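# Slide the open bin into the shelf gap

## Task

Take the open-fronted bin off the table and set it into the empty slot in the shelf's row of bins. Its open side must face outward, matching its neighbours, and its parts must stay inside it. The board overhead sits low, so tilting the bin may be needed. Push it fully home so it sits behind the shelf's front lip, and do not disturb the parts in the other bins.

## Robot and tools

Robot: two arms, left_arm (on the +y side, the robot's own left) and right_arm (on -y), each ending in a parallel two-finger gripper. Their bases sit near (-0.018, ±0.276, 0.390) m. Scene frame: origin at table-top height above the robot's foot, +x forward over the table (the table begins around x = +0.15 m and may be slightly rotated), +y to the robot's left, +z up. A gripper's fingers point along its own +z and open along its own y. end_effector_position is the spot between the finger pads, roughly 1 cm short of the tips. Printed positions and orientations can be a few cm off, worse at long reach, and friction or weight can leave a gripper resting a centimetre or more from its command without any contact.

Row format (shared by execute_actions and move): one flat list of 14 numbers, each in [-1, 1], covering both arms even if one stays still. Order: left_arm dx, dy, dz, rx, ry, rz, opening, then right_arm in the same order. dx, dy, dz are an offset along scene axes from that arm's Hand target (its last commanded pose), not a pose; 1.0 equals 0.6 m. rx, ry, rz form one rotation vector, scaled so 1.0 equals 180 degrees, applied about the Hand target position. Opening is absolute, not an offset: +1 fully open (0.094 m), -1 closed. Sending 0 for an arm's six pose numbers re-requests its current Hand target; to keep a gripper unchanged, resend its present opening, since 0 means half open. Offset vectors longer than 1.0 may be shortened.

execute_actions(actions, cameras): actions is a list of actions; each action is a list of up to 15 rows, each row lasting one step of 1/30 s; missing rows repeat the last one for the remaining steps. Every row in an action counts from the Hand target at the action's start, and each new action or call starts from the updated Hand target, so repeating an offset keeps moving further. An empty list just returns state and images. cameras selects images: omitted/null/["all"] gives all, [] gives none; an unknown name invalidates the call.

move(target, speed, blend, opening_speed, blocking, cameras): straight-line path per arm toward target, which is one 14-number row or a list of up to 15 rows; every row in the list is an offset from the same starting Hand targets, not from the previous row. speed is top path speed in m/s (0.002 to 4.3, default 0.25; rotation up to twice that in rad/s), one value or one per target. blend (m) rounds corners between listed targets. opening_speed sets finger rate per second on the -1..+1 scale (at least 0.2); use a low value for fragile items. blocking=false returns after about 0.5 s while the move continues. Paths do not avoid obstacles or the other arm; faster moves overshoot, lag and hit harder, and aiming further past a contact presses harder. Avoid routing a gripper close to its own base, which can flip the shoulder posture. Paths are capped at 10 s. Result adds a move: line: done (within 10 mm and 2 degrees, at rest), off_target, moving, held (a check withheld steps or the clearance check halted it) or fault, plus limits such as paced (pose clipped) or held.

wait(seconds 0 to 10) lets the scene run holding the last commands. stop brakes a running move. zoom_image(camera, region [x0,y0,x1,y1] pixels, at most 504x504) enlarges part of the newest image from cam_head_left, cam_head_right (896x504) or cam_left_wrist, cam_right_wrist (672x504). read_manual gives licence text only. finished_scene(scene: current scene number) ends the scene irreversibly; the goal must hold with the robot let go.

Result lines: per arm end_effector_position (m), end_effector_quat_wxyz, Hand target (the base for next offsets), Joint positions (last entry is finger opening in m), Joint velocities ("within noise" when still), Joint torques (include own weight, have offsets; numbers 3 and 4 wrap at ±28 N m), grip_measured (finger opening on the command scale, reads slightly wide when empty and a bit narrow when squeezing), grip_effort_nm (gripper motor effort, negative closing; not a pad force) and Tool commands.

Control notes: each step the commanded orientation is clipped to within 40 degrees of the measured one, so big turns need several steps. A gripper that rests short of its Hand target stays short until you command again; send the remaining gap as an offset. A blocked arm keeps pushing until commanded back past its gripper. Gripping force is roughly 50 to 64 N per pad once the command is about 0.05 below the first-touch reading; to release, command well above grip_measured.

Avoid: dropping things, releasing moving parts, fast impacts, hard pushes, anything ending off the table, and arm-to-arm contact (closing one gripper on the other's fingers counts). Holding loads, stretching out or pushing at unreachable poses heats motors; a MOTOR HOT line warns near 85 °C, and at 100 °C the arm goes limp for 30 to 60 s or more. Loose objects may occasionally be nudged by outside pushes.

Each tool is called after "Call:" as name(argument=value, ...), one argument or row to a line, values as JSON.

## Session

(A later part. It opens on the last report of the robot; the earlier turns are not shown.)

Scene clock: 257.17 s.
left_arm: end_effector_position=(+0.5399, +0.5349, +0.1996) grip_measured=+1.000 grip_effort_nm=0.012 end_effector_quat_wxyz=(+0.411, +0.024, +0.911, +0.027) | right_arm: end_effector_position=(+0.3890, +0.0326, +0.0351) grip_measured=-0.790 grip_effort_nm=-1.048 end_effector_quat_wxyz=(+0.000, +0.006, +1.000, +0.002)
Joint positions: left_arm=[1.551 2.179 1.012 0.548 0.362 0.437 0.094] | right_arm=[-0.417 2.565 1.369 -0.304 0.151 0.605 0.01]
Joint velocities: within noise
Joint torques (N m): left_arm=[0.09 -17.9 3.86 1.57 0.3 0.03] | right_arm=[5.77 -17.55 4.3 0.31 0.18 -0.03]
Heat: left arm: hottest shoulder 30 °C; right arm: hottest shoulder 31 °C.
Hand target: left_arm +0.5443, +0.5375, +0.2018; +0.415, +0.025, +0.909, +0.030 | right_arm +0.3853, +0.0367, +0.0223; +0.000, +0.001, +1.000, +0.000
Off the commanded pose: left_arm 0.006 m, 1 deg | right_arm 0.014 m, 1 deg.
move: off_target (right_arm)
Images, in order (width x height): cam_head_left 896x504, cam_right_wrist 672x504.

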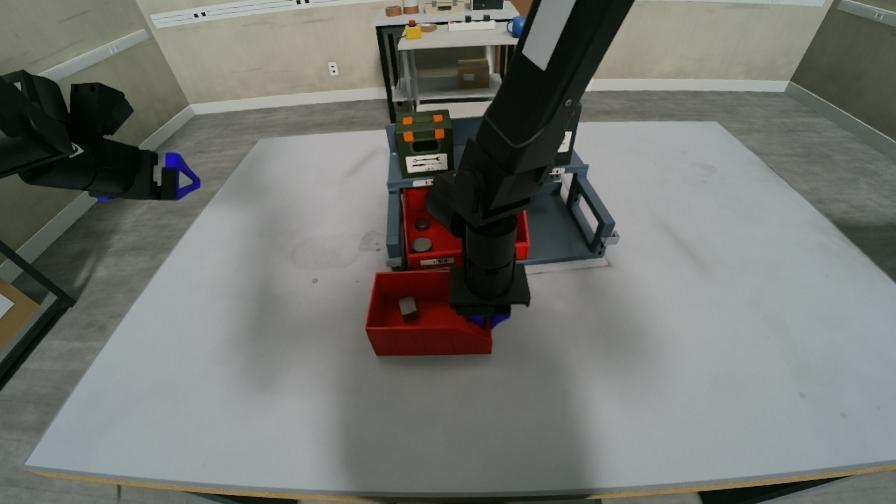

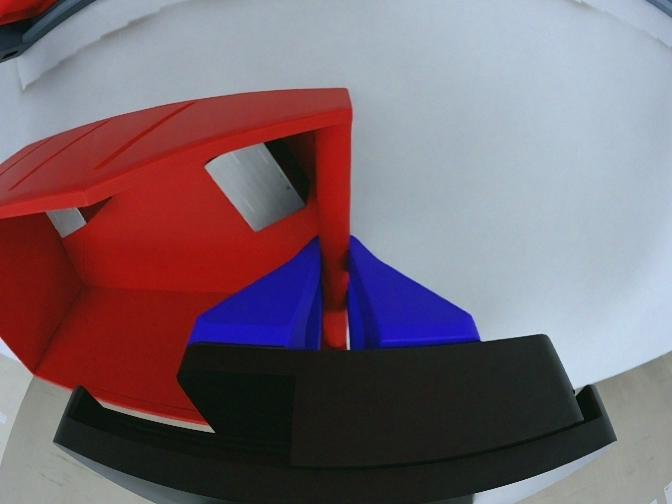

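Call:
move(
  target=[0,0,0,0,0,0,1, 0,0,0.12,0,0,0,-1],
  speed=0.1,
  cameras=["cam_right_wrist","cam_head_left","cam_head_right"],
)

Scene clock: 262.20 s.
left_arm: end_effector_position=(+0.5399, +0.5349, +0.1996) grip_measured=+1.000 grip_effort_nm=0.007 end_effector_quat_wxyz=(+0.411, +0.024, +0.911, +0.027) | right_arm: end_effector_position=(+0.3774, +0.0212, +0.0732) grip_measured=-0.791 grip_effort_nm=-1.043 end_effector_quat_wxyz=(-0.014, +0.005, +1.000, -0.011)
Joint positions: left_arm=[1.551 2.179 1.012 0.548 0.362 0.437 0.094] | right_arm=[-0.41 2.466 1.29 -0.363 0.156 0.616 0.01]
Joint velocities: within noise
Joint torques (N m): left_arm=[0.09 -17.9 3.89 1.58 0.31 0.02] | right_arm=[6.95 -23 2.4 -0.38 0 0.11]
Heat: left arm: hottest shoulder 30 °C; right arm: hottest shoulder 31 °C.
Hand target: left_arm +0.5443, +0.5375, +0.2018; +0.415, +0.025, +0.909, +0.030 | right_arm +0.3853, +0.0366, +0.0943; +0.000, +0.001, +1.000, +0.000
Off the commanded pose: left_arm 0.006 m, 1 deg | right_arm 0.027 m, 2 deg.
move: off_target (right_arm)
Images, in order (width x height): cam_head_left 896x504, cam_head_right 896x504, cam_right_wrist 672x504.

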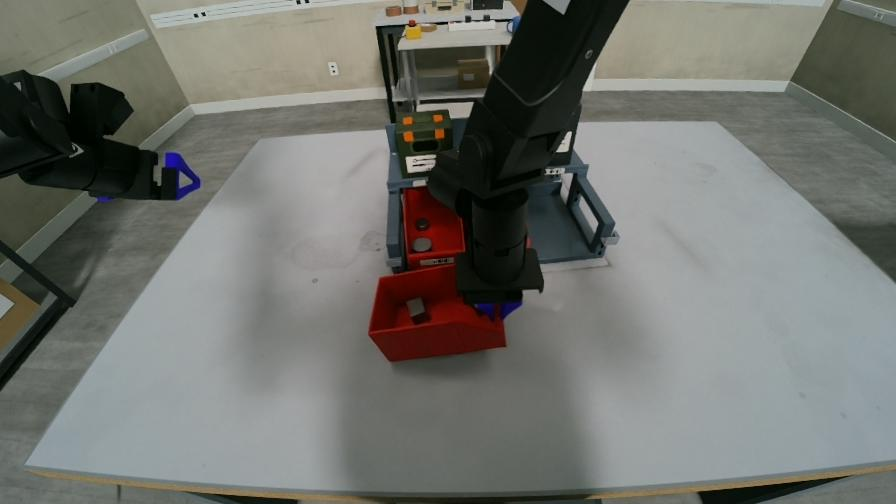

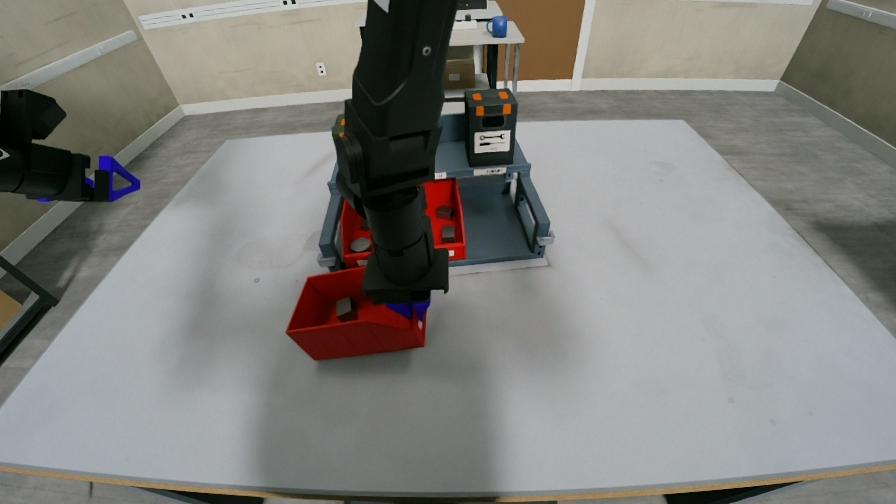

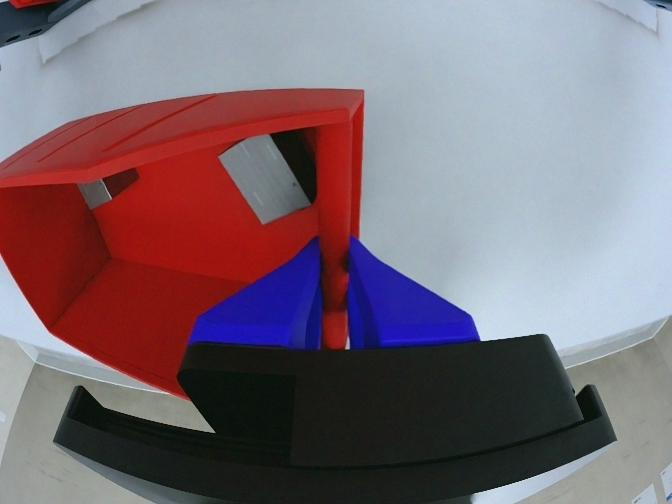

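Call:
move(
  target=[0,0,0,0,0,0,1, 0,0,0.08,0,0,0,-1],
  speed=0.08,
  cameras=["cam_right_wrist","cam_head_left","cam_head_right"],
)

Call:
zoom_image(
  camera="cam_head_right",
  region=[250, 230, 500, 400],
)

Scene clock: 273.33 s.
left_arm: end_effector_position=(+0.5399, +0.5349, +0.1996) grip_measured=+1.000 grip_effort_nm=0.007 end_effector_quat_wxyz=(+0.411, +0.024, +0.911, +0.027) | right_arm: end_effector_position=(+0.3793, +0.0222, +0.1215) grip_measured=-0.791 grip_effort_nm=-1.048 end_effector_quat_wxyz=(-0.013, +0.005, +1.000, -0.011)
Joint positions: left_arm=[1.551 2.179 1.012 0.548 0.362 0.437 0.094] | right_arm=[-0.396 2.351 1.239 -0.429 0.157 0.63 0.01]
Joint velocities: within noise
Joint torques (N m): left_arm=[0.09 -17.9 3.92 1.59 0.3 0.04] | right_arm=[6.59 -23.41 3.11 -0.42 0.04 0.07]
Heat: left arm: hottest shoulder 30 °C; right arm: hottest shoulder 33 °C.
Hand target: left_arm +0.5443, +0.5375, +0.2018; +0.415, +0.025, +0.909, +0.030 | right_arm +0.3852, +0.0367, +0.1422; +0.000, +0.000, +1.000, +0.000
Off the commanded pose: left_arm 0.006 m, 1 deg | right_arm 0.026 m, 2 deg.
move: off_target (right_arm)
Images, in order (width x height): cam_head_left 896x504, cam_head_right 896x504, cam_right_wrist 672x504.

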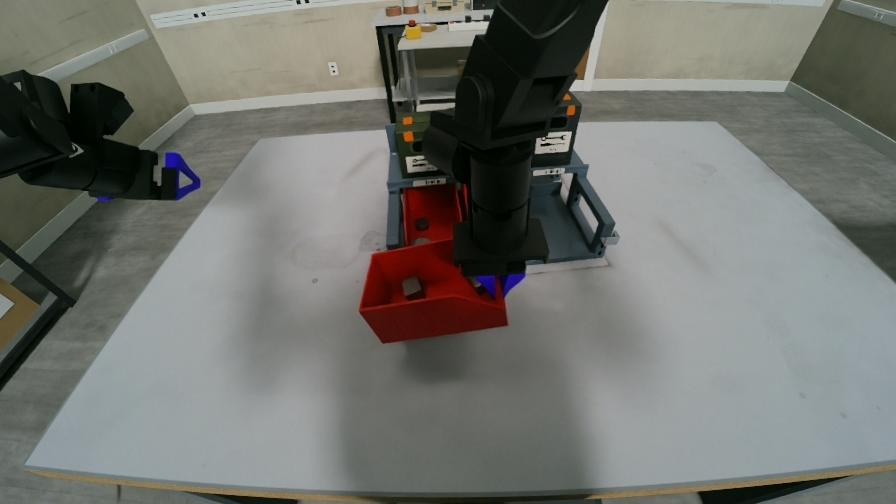

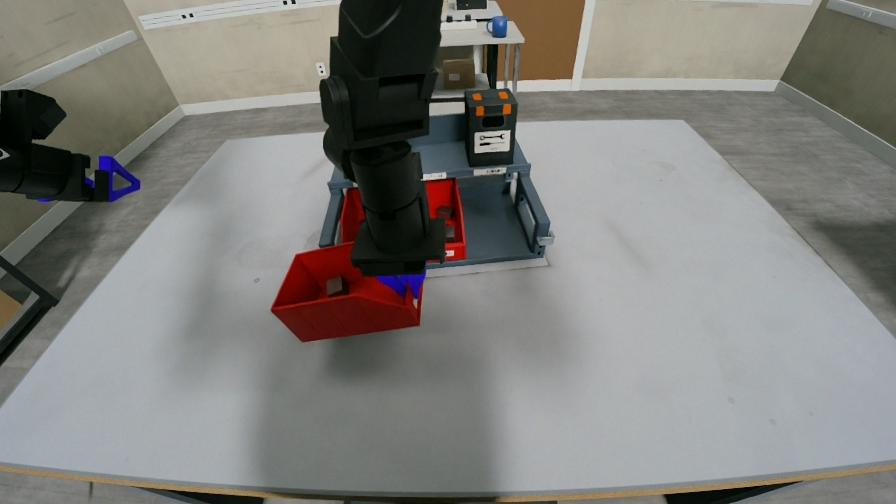

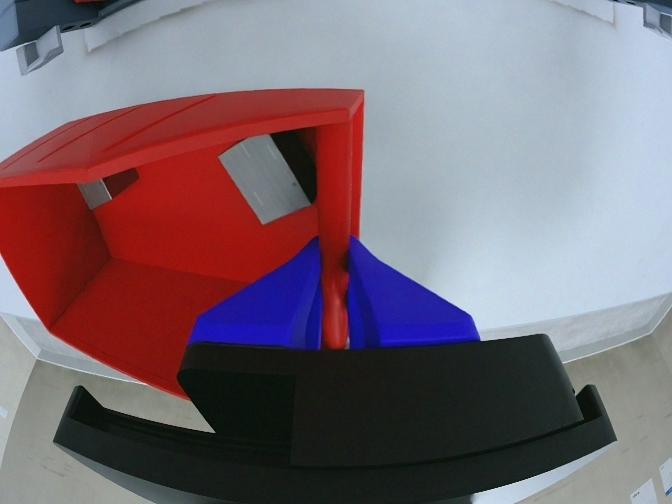

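Scaled by 2.016 from the camera's 896x504 image, which has a finer 1280x720 frame.

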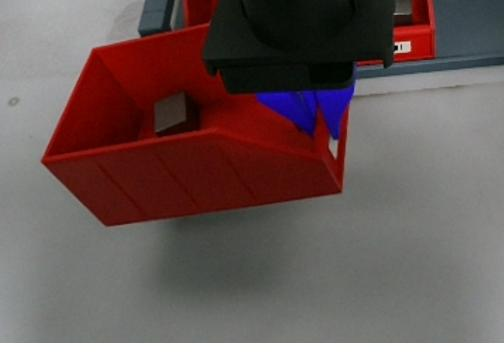

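Call:
move(
  target=[
    [0,0,0,0,0,0,1, 0,0,0.12,0,0,0,-1],
    [0,0,0,0,0,0,1, 0.03,-0.236,0.163,0,0,-0.484,-1],
  ],
  speed=0.15,
  blend=[0.03,0],
)

Scene clock: 291.87 s.
left_arm: end_effector_position=(+0.5399, +0.5349, +0.1996) grip_measured=+1.000 grip_effort_nm=0.012 end_effector_quat_wxyz=(+0.411, +0.024, +0.911, +0.027) | right_arm: end_effector_position=(+0.3844, -0.1032, +0.2223) grip_measured=-0.791 grip_effort_nm=-1.043 end_effector_quat_wxyz=(-0.014, +0.677, +0.735, -0.027)
Joint positions: left_arm=[1.551 2.179 1.012 0.548 0.362 0.437 0.094] | right_arm=[-0.603 2.004 0.988 -0.521 0.134 1.904 0.01]
Joint velocities: within noise
Joint torques (N m): left_arm=[0.09 -17.85 3.89 1.59 0.3 0.03] | right_arm=[3.31 -20.48 3.56 0.53 0.22 0.11]
Heat: left arm: hottest shoulder 30 °C; right arm: hottest shoulder 32 °C.
Hand target: left_arm +0.5443, +0.5375, +0.2018; +0.415, +0.025, +0.909, +0.030 | right_arm +0.4032, -0.1051, +0.2400; +0.000, +0.690, +0.724, +0.000
Off the commanded pose: left_arm 0.006 m, 1 deg | right_arm 0.026 m, 4 deg.
move: off_target (right_arm)

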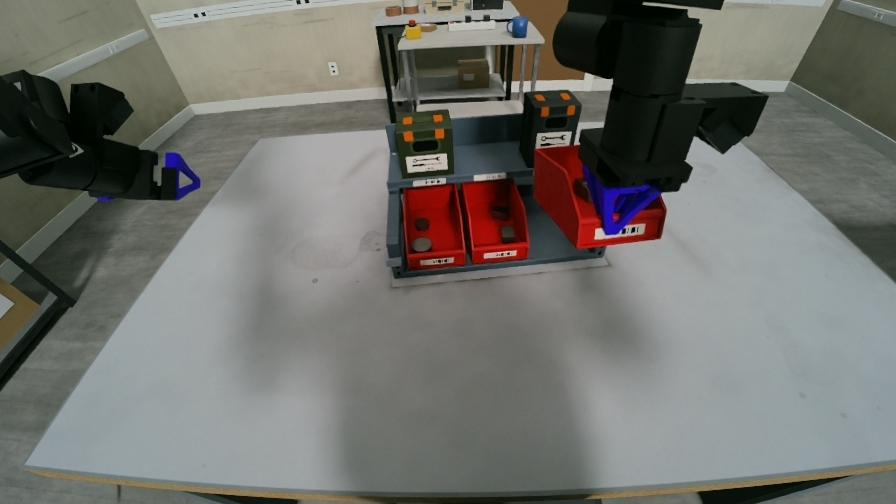

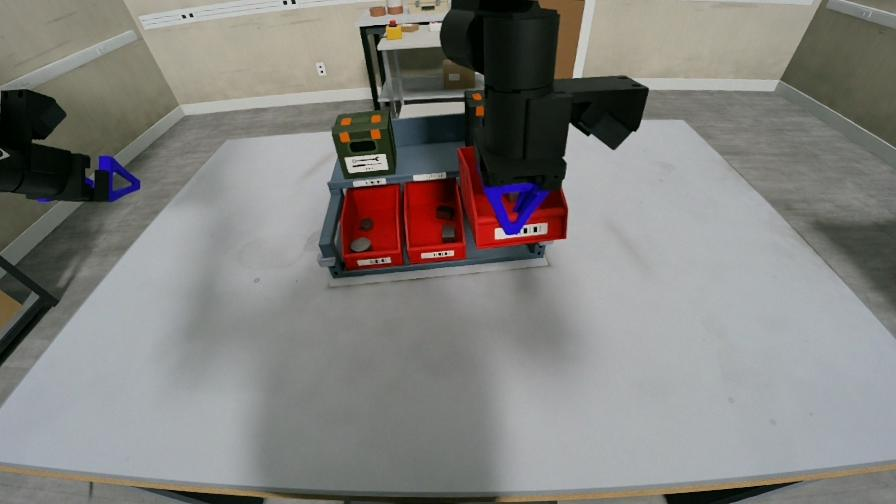

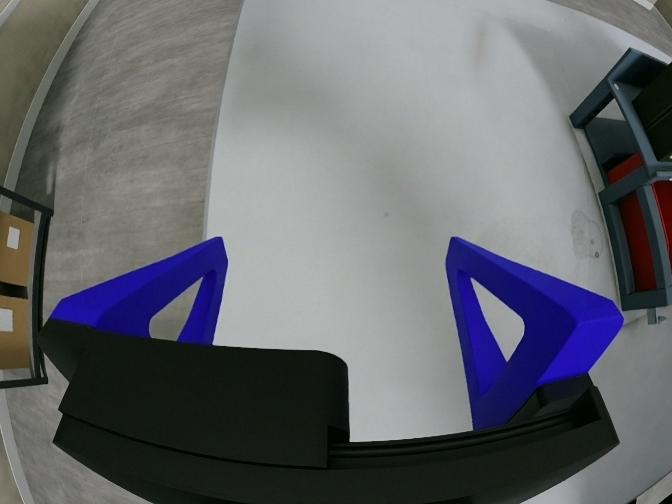

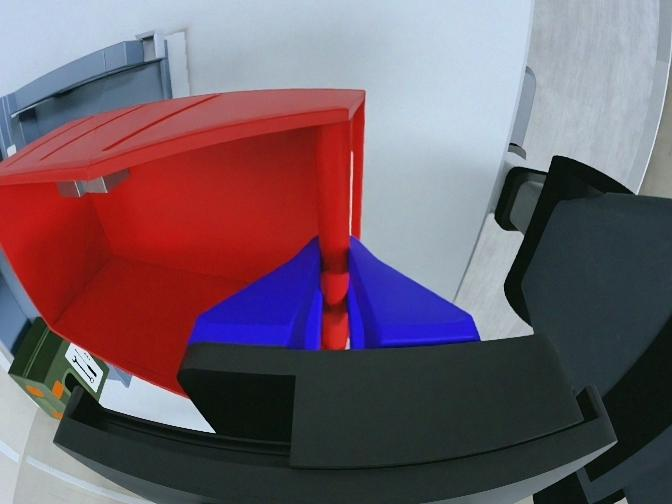

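Call:
zoom_image(
  camera="cam_right_wrist",
  region=[0, 0, 250, 200],
)

Call:
zoom_image(
  camera="cam_head_right",
  region=[310, 90, 590, 300],
)

Scaled by 2.016 from the camera's 672x504 image, which has a finer 960x720 frame.

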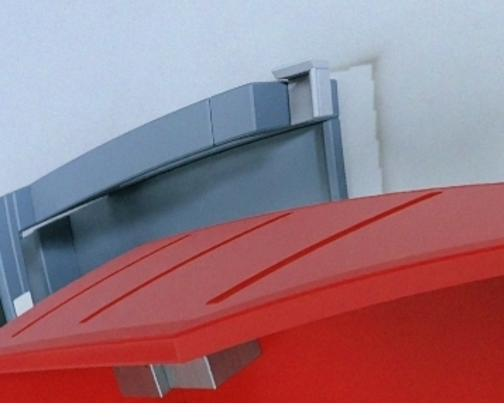

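Scaled by 1.800 from the camera's 896x504 image, which has a finer 1280x720 frame.

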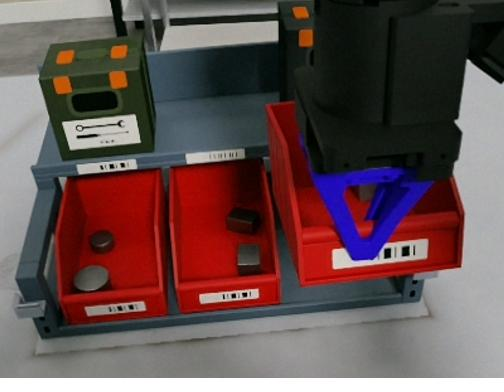

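Call:
move(
  target=[0,0,0,0,0,0,1, 0.048,-0.0115,-0.07,0,0,-0.011,-1],
  speed=0.1,
)

Call:
zoom_image(
  camera="cam_right_wrist",
  region=[0, 0, 250, 200],
)

Call:
zoom_image(
  camera="cam_head_right",
  region=[310, 90, 590, 300],
)

Call:
zoom_image(
  camera="cam_head_left",
  region=[380, 90, 660, 300],
)

Scene clock: 347.73 s.
left_arm: end_effector_position=(+0.5399, +0.5349, +0.1996) grip_measured=+1.000 grip_effort_nm=0.017 end_effector_quat_wxyz=(+0.411, +0.024, +0.911, +0.027) | right_arm: end_effector_position=(+0.4054, -0.1145, +0.1952) grip_measured=-0.791 grip_effort_nm=-1.043 end_effector_quat_wxyz=(-0.012, +0.696, +0.718, -0.022)
Joint positions: left_arm=[1.551 2.179 1.012 0.548 0.362 0.437 0.094] | right_arm=[-0.651 2.08 1.038 -0.478 0.13 1.905 0.01]
Joint velocities: within noise
Joint torques (N m): left_arm=[0.03 -17.85 3.92 1.58 0.3 0.03] | right_arm=[3.02 -16.85 6.27 0.49 0.19 0]
Heat: left arm: hottest shoulder 30 °C; right arm: hottest shoulder 34 °C.
Hand target: left_arm +0.5443, +0.5375, +0.2018; +0.415, +0.025, +0.909, +0.030 | right_arm +0.4320, -0.1119, +0.1981; +0.000, +0.702, +0.712, +0.000
Off the commanded pose: left_arm 0.006 m, 1 deg | right_arm 0.027 m, 3 deg.
move: off_target (right_arm)

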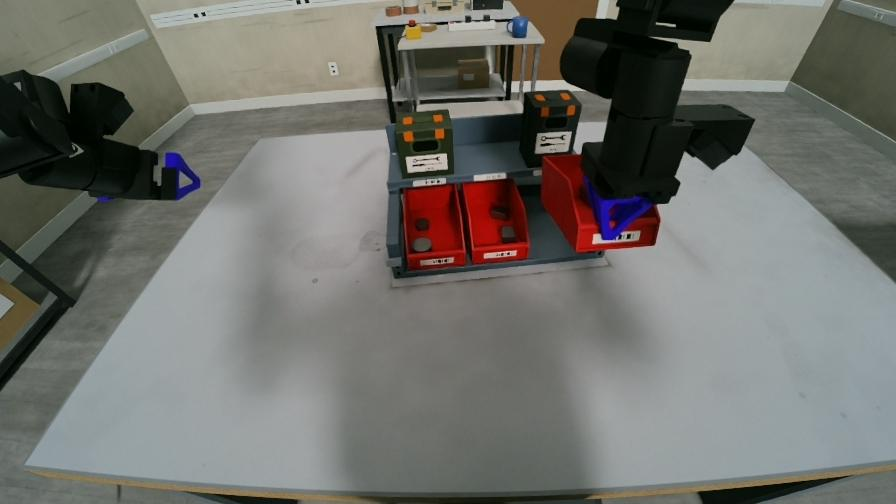

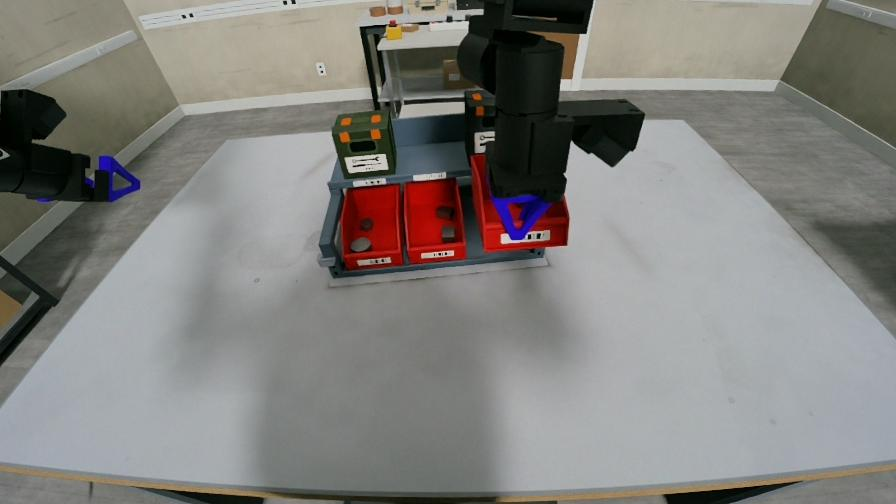

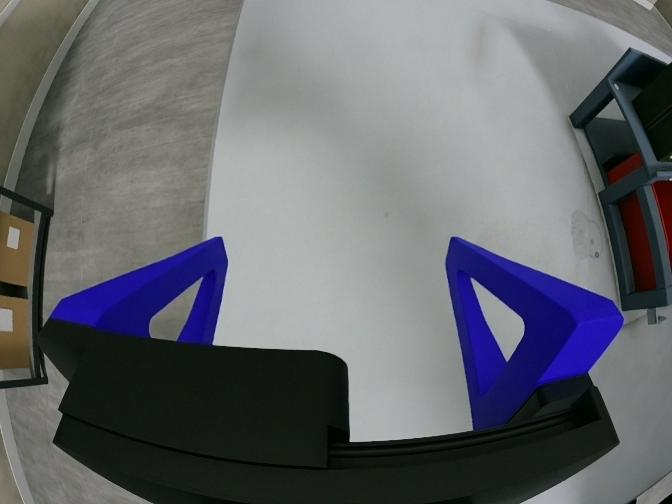

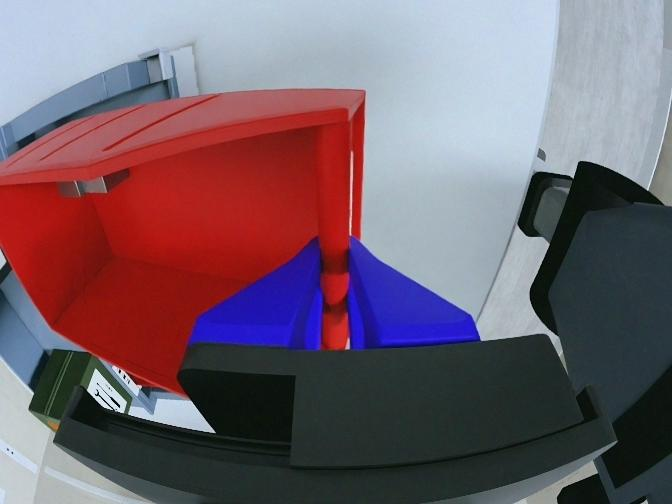

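Scaled by 2.016 from the camera's 672x504 image, which has a finer 960x720 frame.

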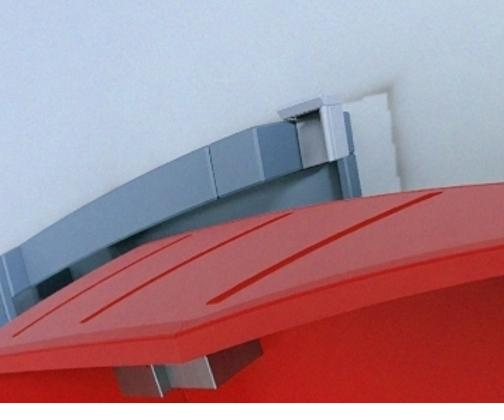

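Scaled by 1.800 from the camera's 896x504 image, which has a finer 1280x720 frame.

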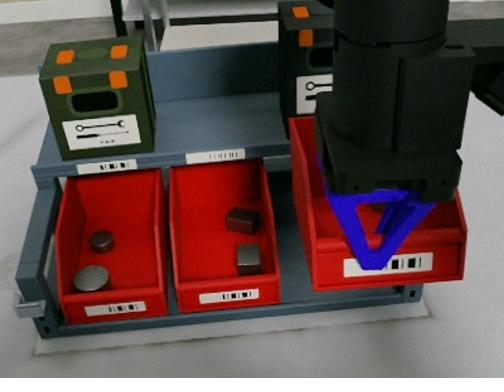

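Scaled by 1.800 from the camera's 896x504 image, which has a finer 1280x720 frame.

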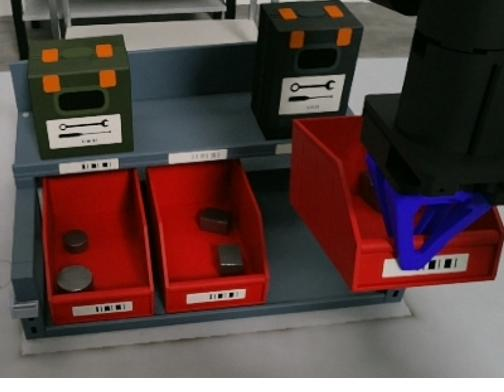

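Call:
move(
  target=[0,0,0,0,0,0,1, 0.012,0,-0.095,0,0,0,-1],
  speed=0.08,
)

Call:
zoom_image(
  camera="cam_head_right",
  region=[310, 90, 590, 300],
)

Call:
zoom_image(
  camera="cam_head_left",
  region=[380, 90, 660, 300],
)

Scene clock: 371.60 s.
left_arm: end_effector_position=(+0.5399, +0.5349, +0.1996) grip_measured=+1.000 grip_effort_nm=0.012 end_effector_quat_wxyz=(+0.411, +0.024, +0.911, +0.027) | right_arm: end_effector_position=(+0.4155, -0.1117, +0.1409) grip_measured=-0.791 grip_effort_nm=-1.043 end_effector_quat_wxyz=(-0.011, +0.697, +0.717, -0.019)
Joint positions: left_arm=[1.551 2.179 1.012 0.548 0.362 0.437 0.094] | right_arm=[-0.669 2.225 1.104 -0.39 0.128 1.889 0.01]
Joint velocities: within noise
Joint torques (N m): left_arm=[0.09 -17.79 3.9 1.58 0.3 0.03] | right_arm=[3.08 -17.9 5.41 0.57 0.18 -0.04]
Heat: left arm: hottest shoulder 30 °C; right arm: hottest shoulder 32 °C.
Hand target: left_arm +0.5443, +0.5375, +0.2018; +0.415, +0.025, +0.909, +0.030 | right_arm +0.4391, -0.1119, +0.1411; +0.000, +0.702, +0.712, +0.000
Off the commanded pose: left_arm 0.006 m, 1 deg | right_arm 0.024 m, 3 deg.
move: off_target (right_arm)

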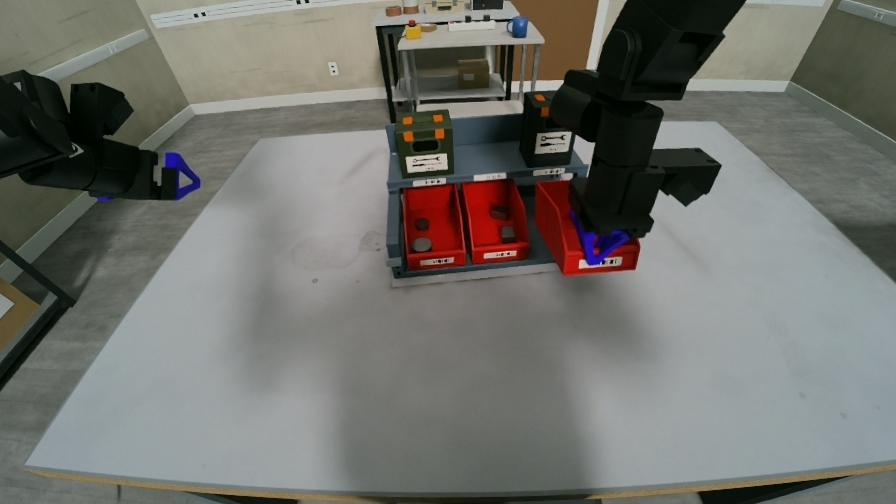

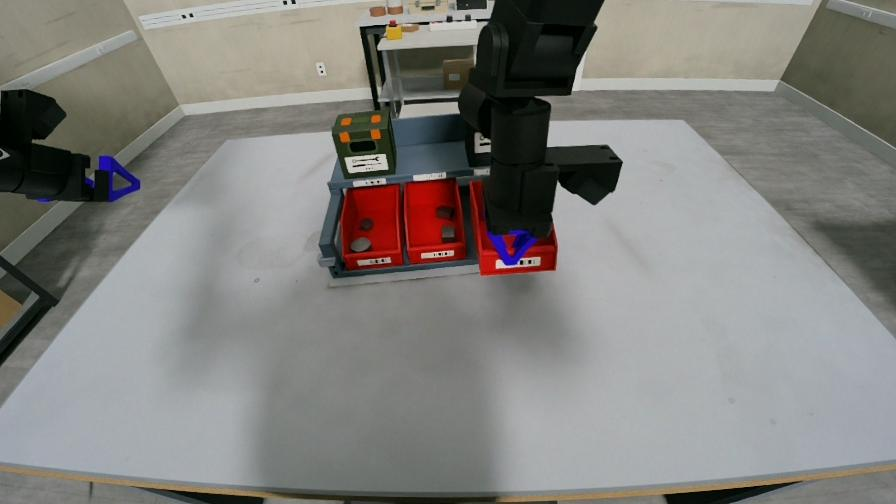

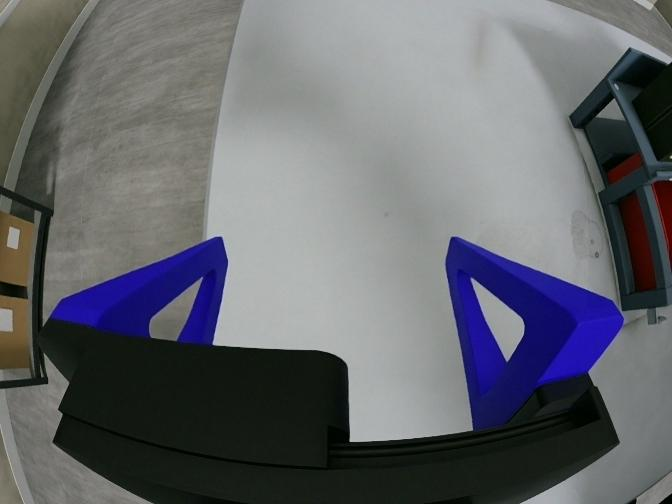

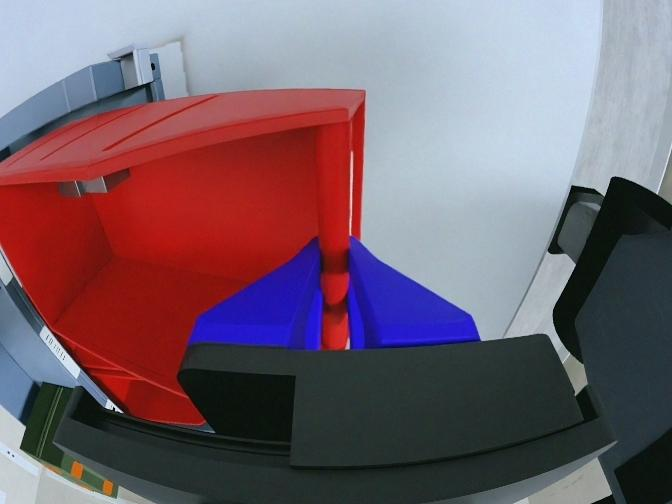

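Scaled by 1.800 from the camera's 896x504 image, which has a finer 1280x720 frame.

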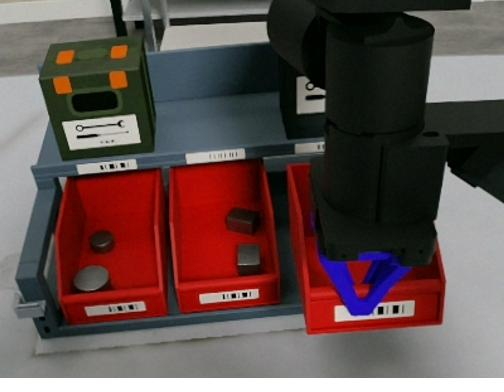

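Scaled by 1.800 from the camera's 896x504 image, which has a finer 1280x720 frame.

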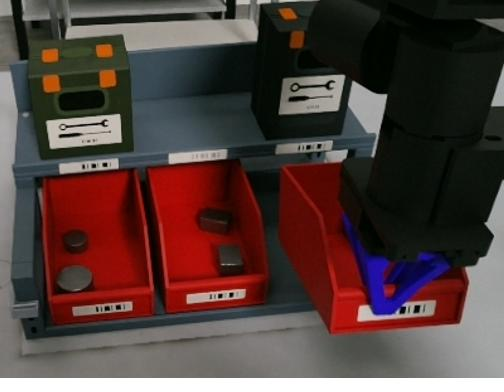

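Call:
zoom_image(
  camera="cam_right_wrist",
  region=[0, 220, 240, 440],
)

Call:
zoom_image(
  camera="cam_right_wrist",
  region=[0, 20, 240, 220],
)

Scaled by 2.100 from the camera's 672x504 image, which has a finer 960x720 frame.

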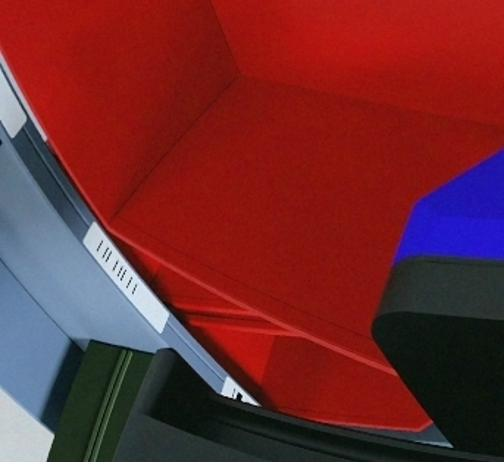

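Scaled by 2.100 from the camera's 672x504 image, which has a finer 960x720 frame.

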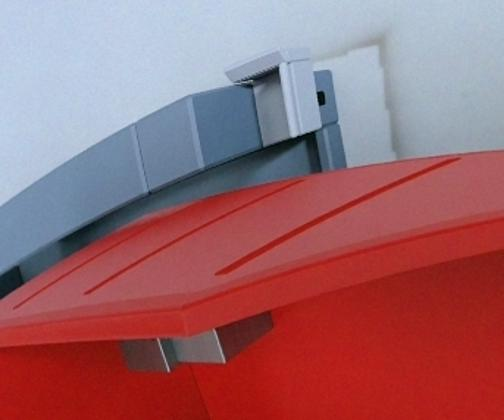

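Call:
zoom_image(
  camera="cam_head_right",
  region=[320, 220, 570, 300],
)

Call:
zoom_image(
  camera="cam_head_left",
  region=[390, 220, 650, 300],
)

Scaled by 2.016 from the camera's 896x504 image, which has a finer 1280x720 frame.

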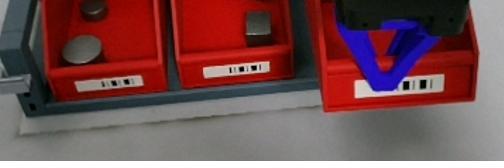

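Scaled by 1.938 from the camera's 896x504 image, which has a finer 1280x720 frame.

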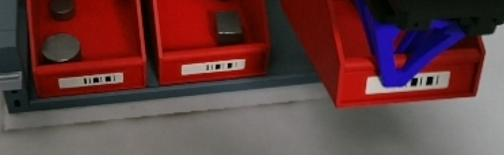

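Call:
move(
  target=[0,0,0,0,0,0,1, 0.03,-0.003,-0.06,0,0,0,-1],
  speed=0.08,
)

Call:
zoom_image(
  camera="cam_head_right",
  region=[310, 90, 590, 300],
)

Call:
zoom_image(
  camera="cam_head_left",
  region=[380, 90, 660, 300],
)

Scene clock: 407.37 s.
left_arm: end_effector_position=(+0.5399, +0.5349, +0.1996) grip_measured=+1.000 grip_effort_nm=0.012 end_effector_quat_wxyz=(+0.411, +0.024, +0.911, +0.027) | right_arm: end_effector_position=(+0.4345, -0.1130, +0.1050) grip_measured=-0.791 grip_effort_nm=-1.048 end_effector_quat_wxyz=(-0.011, +0.698, +0.716, -0.018)
Joint positions: left_arm=[1.551 2.179 1.012 0.548 0.362 0.437 0.094] | right_arm=[-0.693 2.327 1.194 -0.373 0.126 1.866 0.01]
Joint velocities: within noise
Joint torques (N m): left_arm=[0.09 -17.9 3.89 1.59 0.3 0.04] | right_arm=[3.43 -18.67 5.09 0.4 0.16 -0.01]
Heat: left arm: hottest shoulder 30 °C; right arm: hottest shoulder 31 °C.
Hand target: left_arm +0.5443, +0.5375, +0.2018; +0.415, +0.025, +0.909, +0.030 | right_arm +0.4572, -0.1137, +0.1051; +0.000, +0.702, +0.712, +0.000
Off the commanded pose: left_arm 0.006 m, 1 deg | right_arm 0.023 m, 3 deg.
move: off_target (right_arm)

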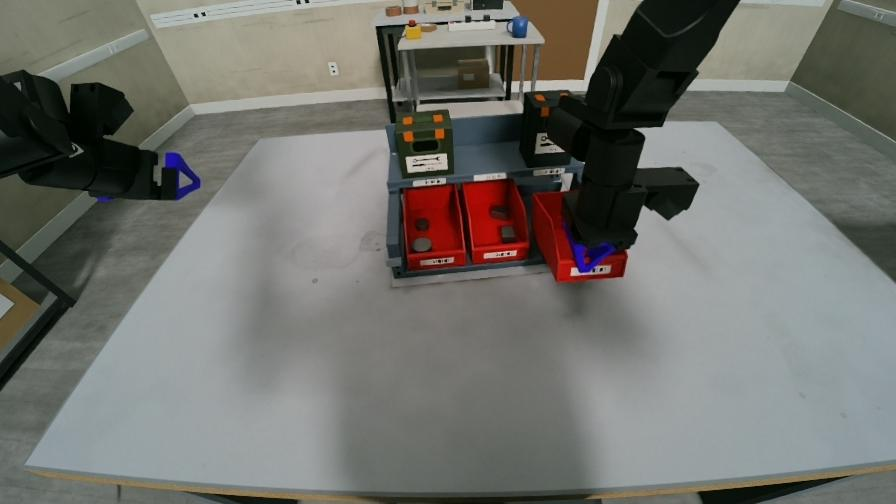

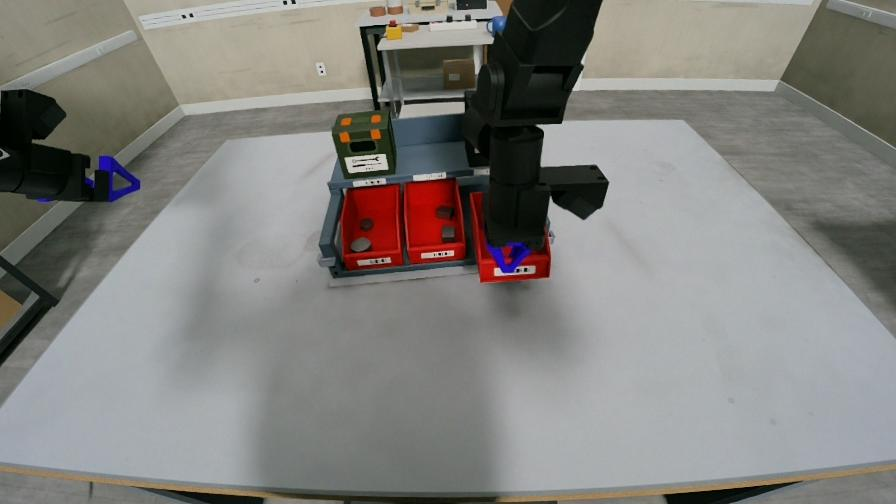

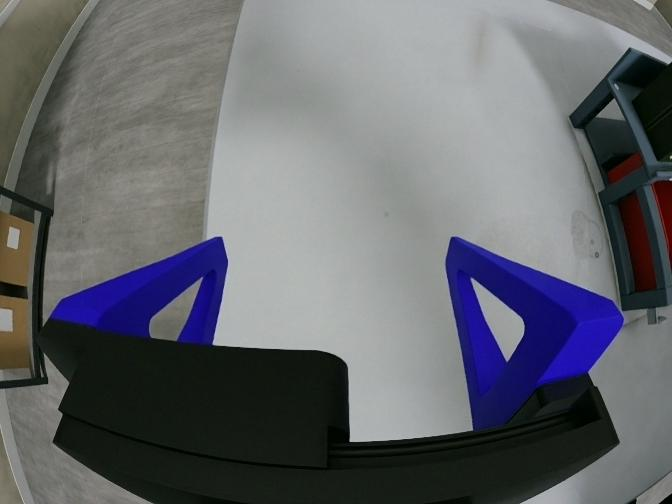

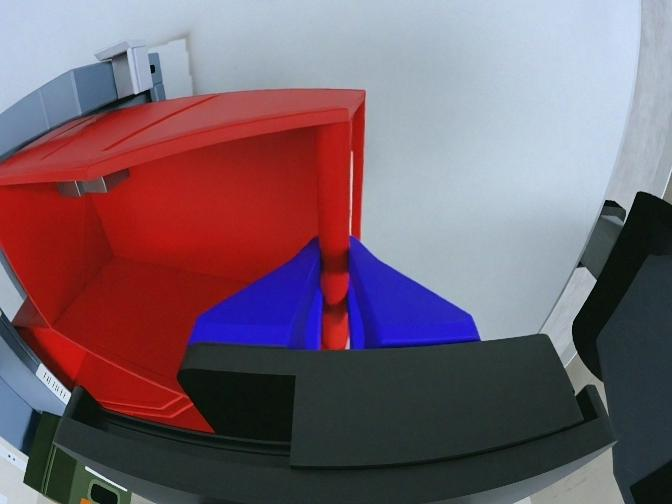

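Scaled by 1.800 from the camera's 896x504 image, which has a finer 1280x720 frame.

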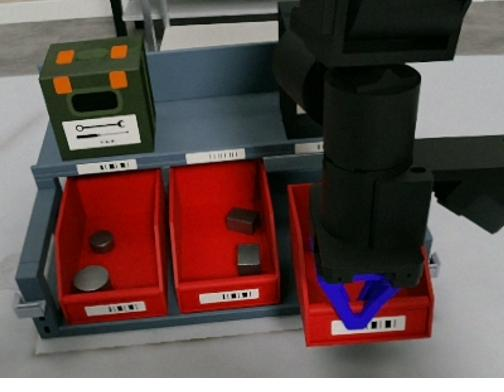

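Scaled by 1.800 from the camera's 896x504 image, which has a finer 1280x720 frame.

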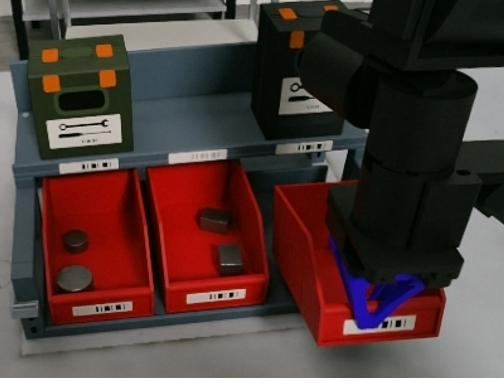

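Call:
move(
  target=[0,0,0,0,0,0,1, 0.025,0.001,-0.03,0,0,0,-1],
  speed=0.05,
)

Call:
zoom_image(
  camera="cam_right_wrist",
  region=[0, 0, 250, 450],
)

Scene clock: 412.17 s.
left_arm: end_effector_position=(+0.5399, +0.5349, +0.1996) grip_measured=+1.000 grip_effort_nm=0.012 end_effector_quat_wxyz=(+0.411, +0.024, +0.911, +0.027) | right_arm: end_effector_position=(+0.4509, -0.1112, +0.0874) grip_measured=-0.791 grip_effort_nm=-1.053 end_effector_quat_wxyz=(-0.009, +0.698, +0.716, -0.014)
Joint positions: left_arm=[1.551 2.179 1.012 0.548 0.362 0.437 0.094] | right_arm=[-0.705 2.381 1.259 -0.373 0.125 1.855 0.01]
Joint velocities: within noise
Joint torques (N m): left_arm=[0.09 -17.9 3.89 1.61 0.31 0.03] | right_arm=[3.49 -18.73 5.57 0.05 0.18 -0.04]
Heat: left arm: hottest shoulder 30 °C; right arm: hottest shoulder 31 °C.
Hand target: left_arm +0.5443, +0.5375, +0.2018; +0.415, +0.025, +0.909, +0.030 | right_arm +0.4722, -0.1132, +0.0871; +0.000, +0.702, +0.712, +0.000
Off the commanded pose: left_arm 0.006 m, 1 deg | right_arm 0.021 m, 2 deg.
move: off_target (right_arm)

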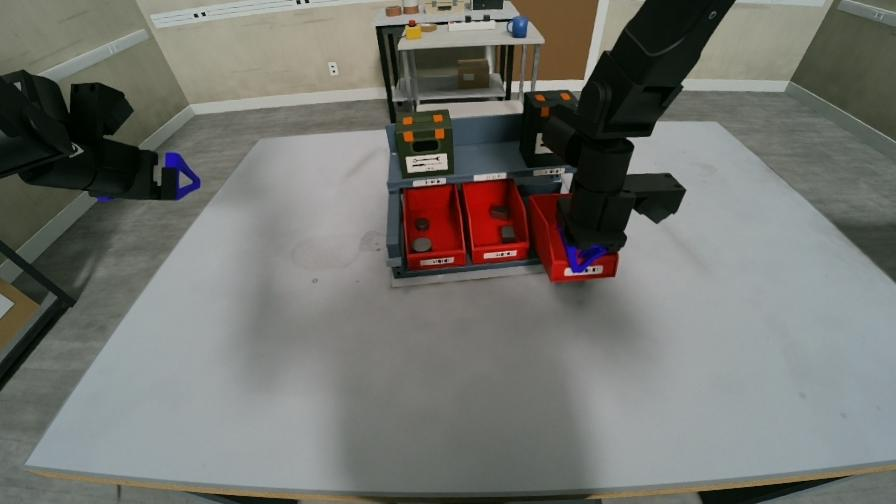

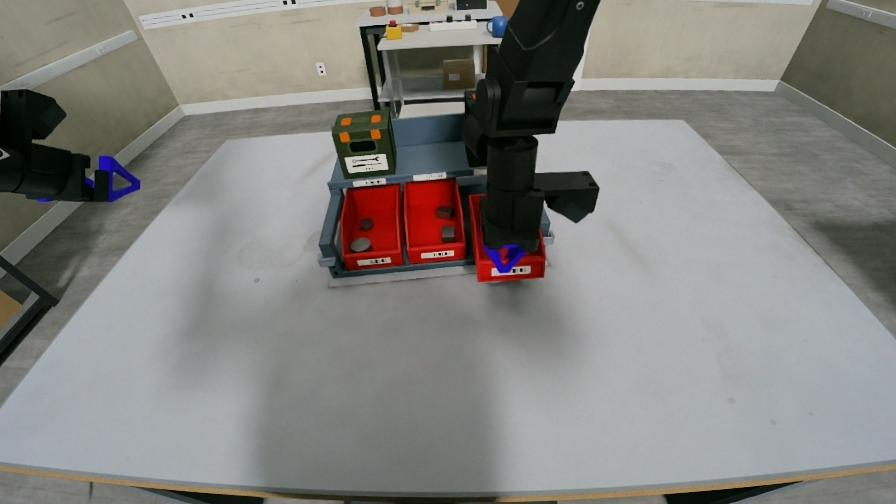

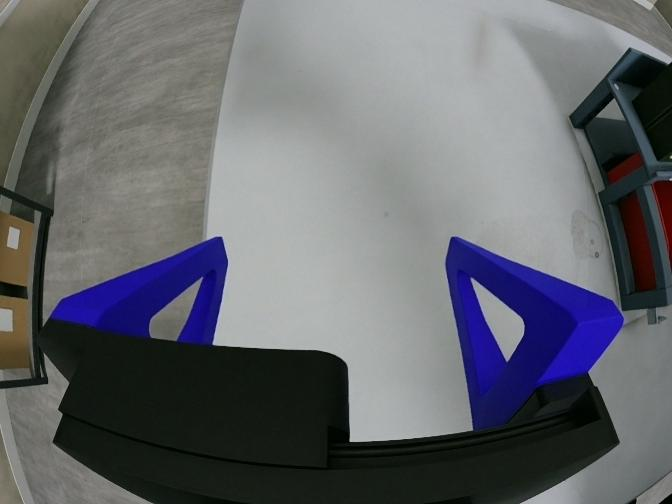

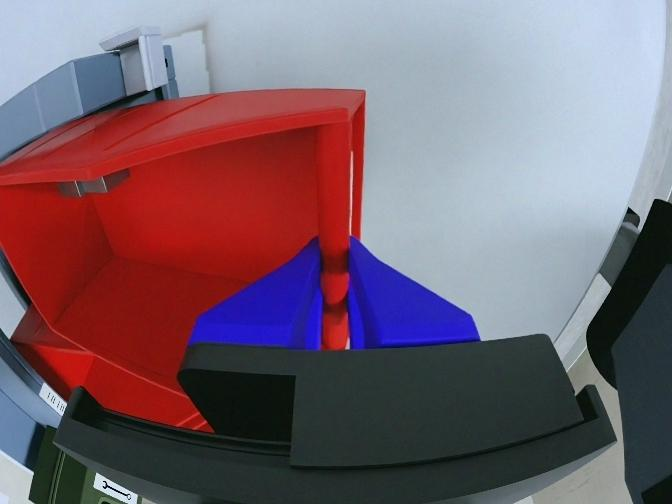

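Scaled by 1.120 from the camera's 672x504 image, which has a finer 960x720 frame.

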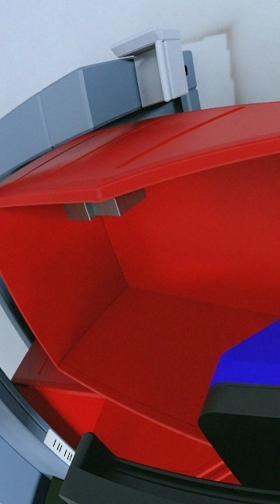

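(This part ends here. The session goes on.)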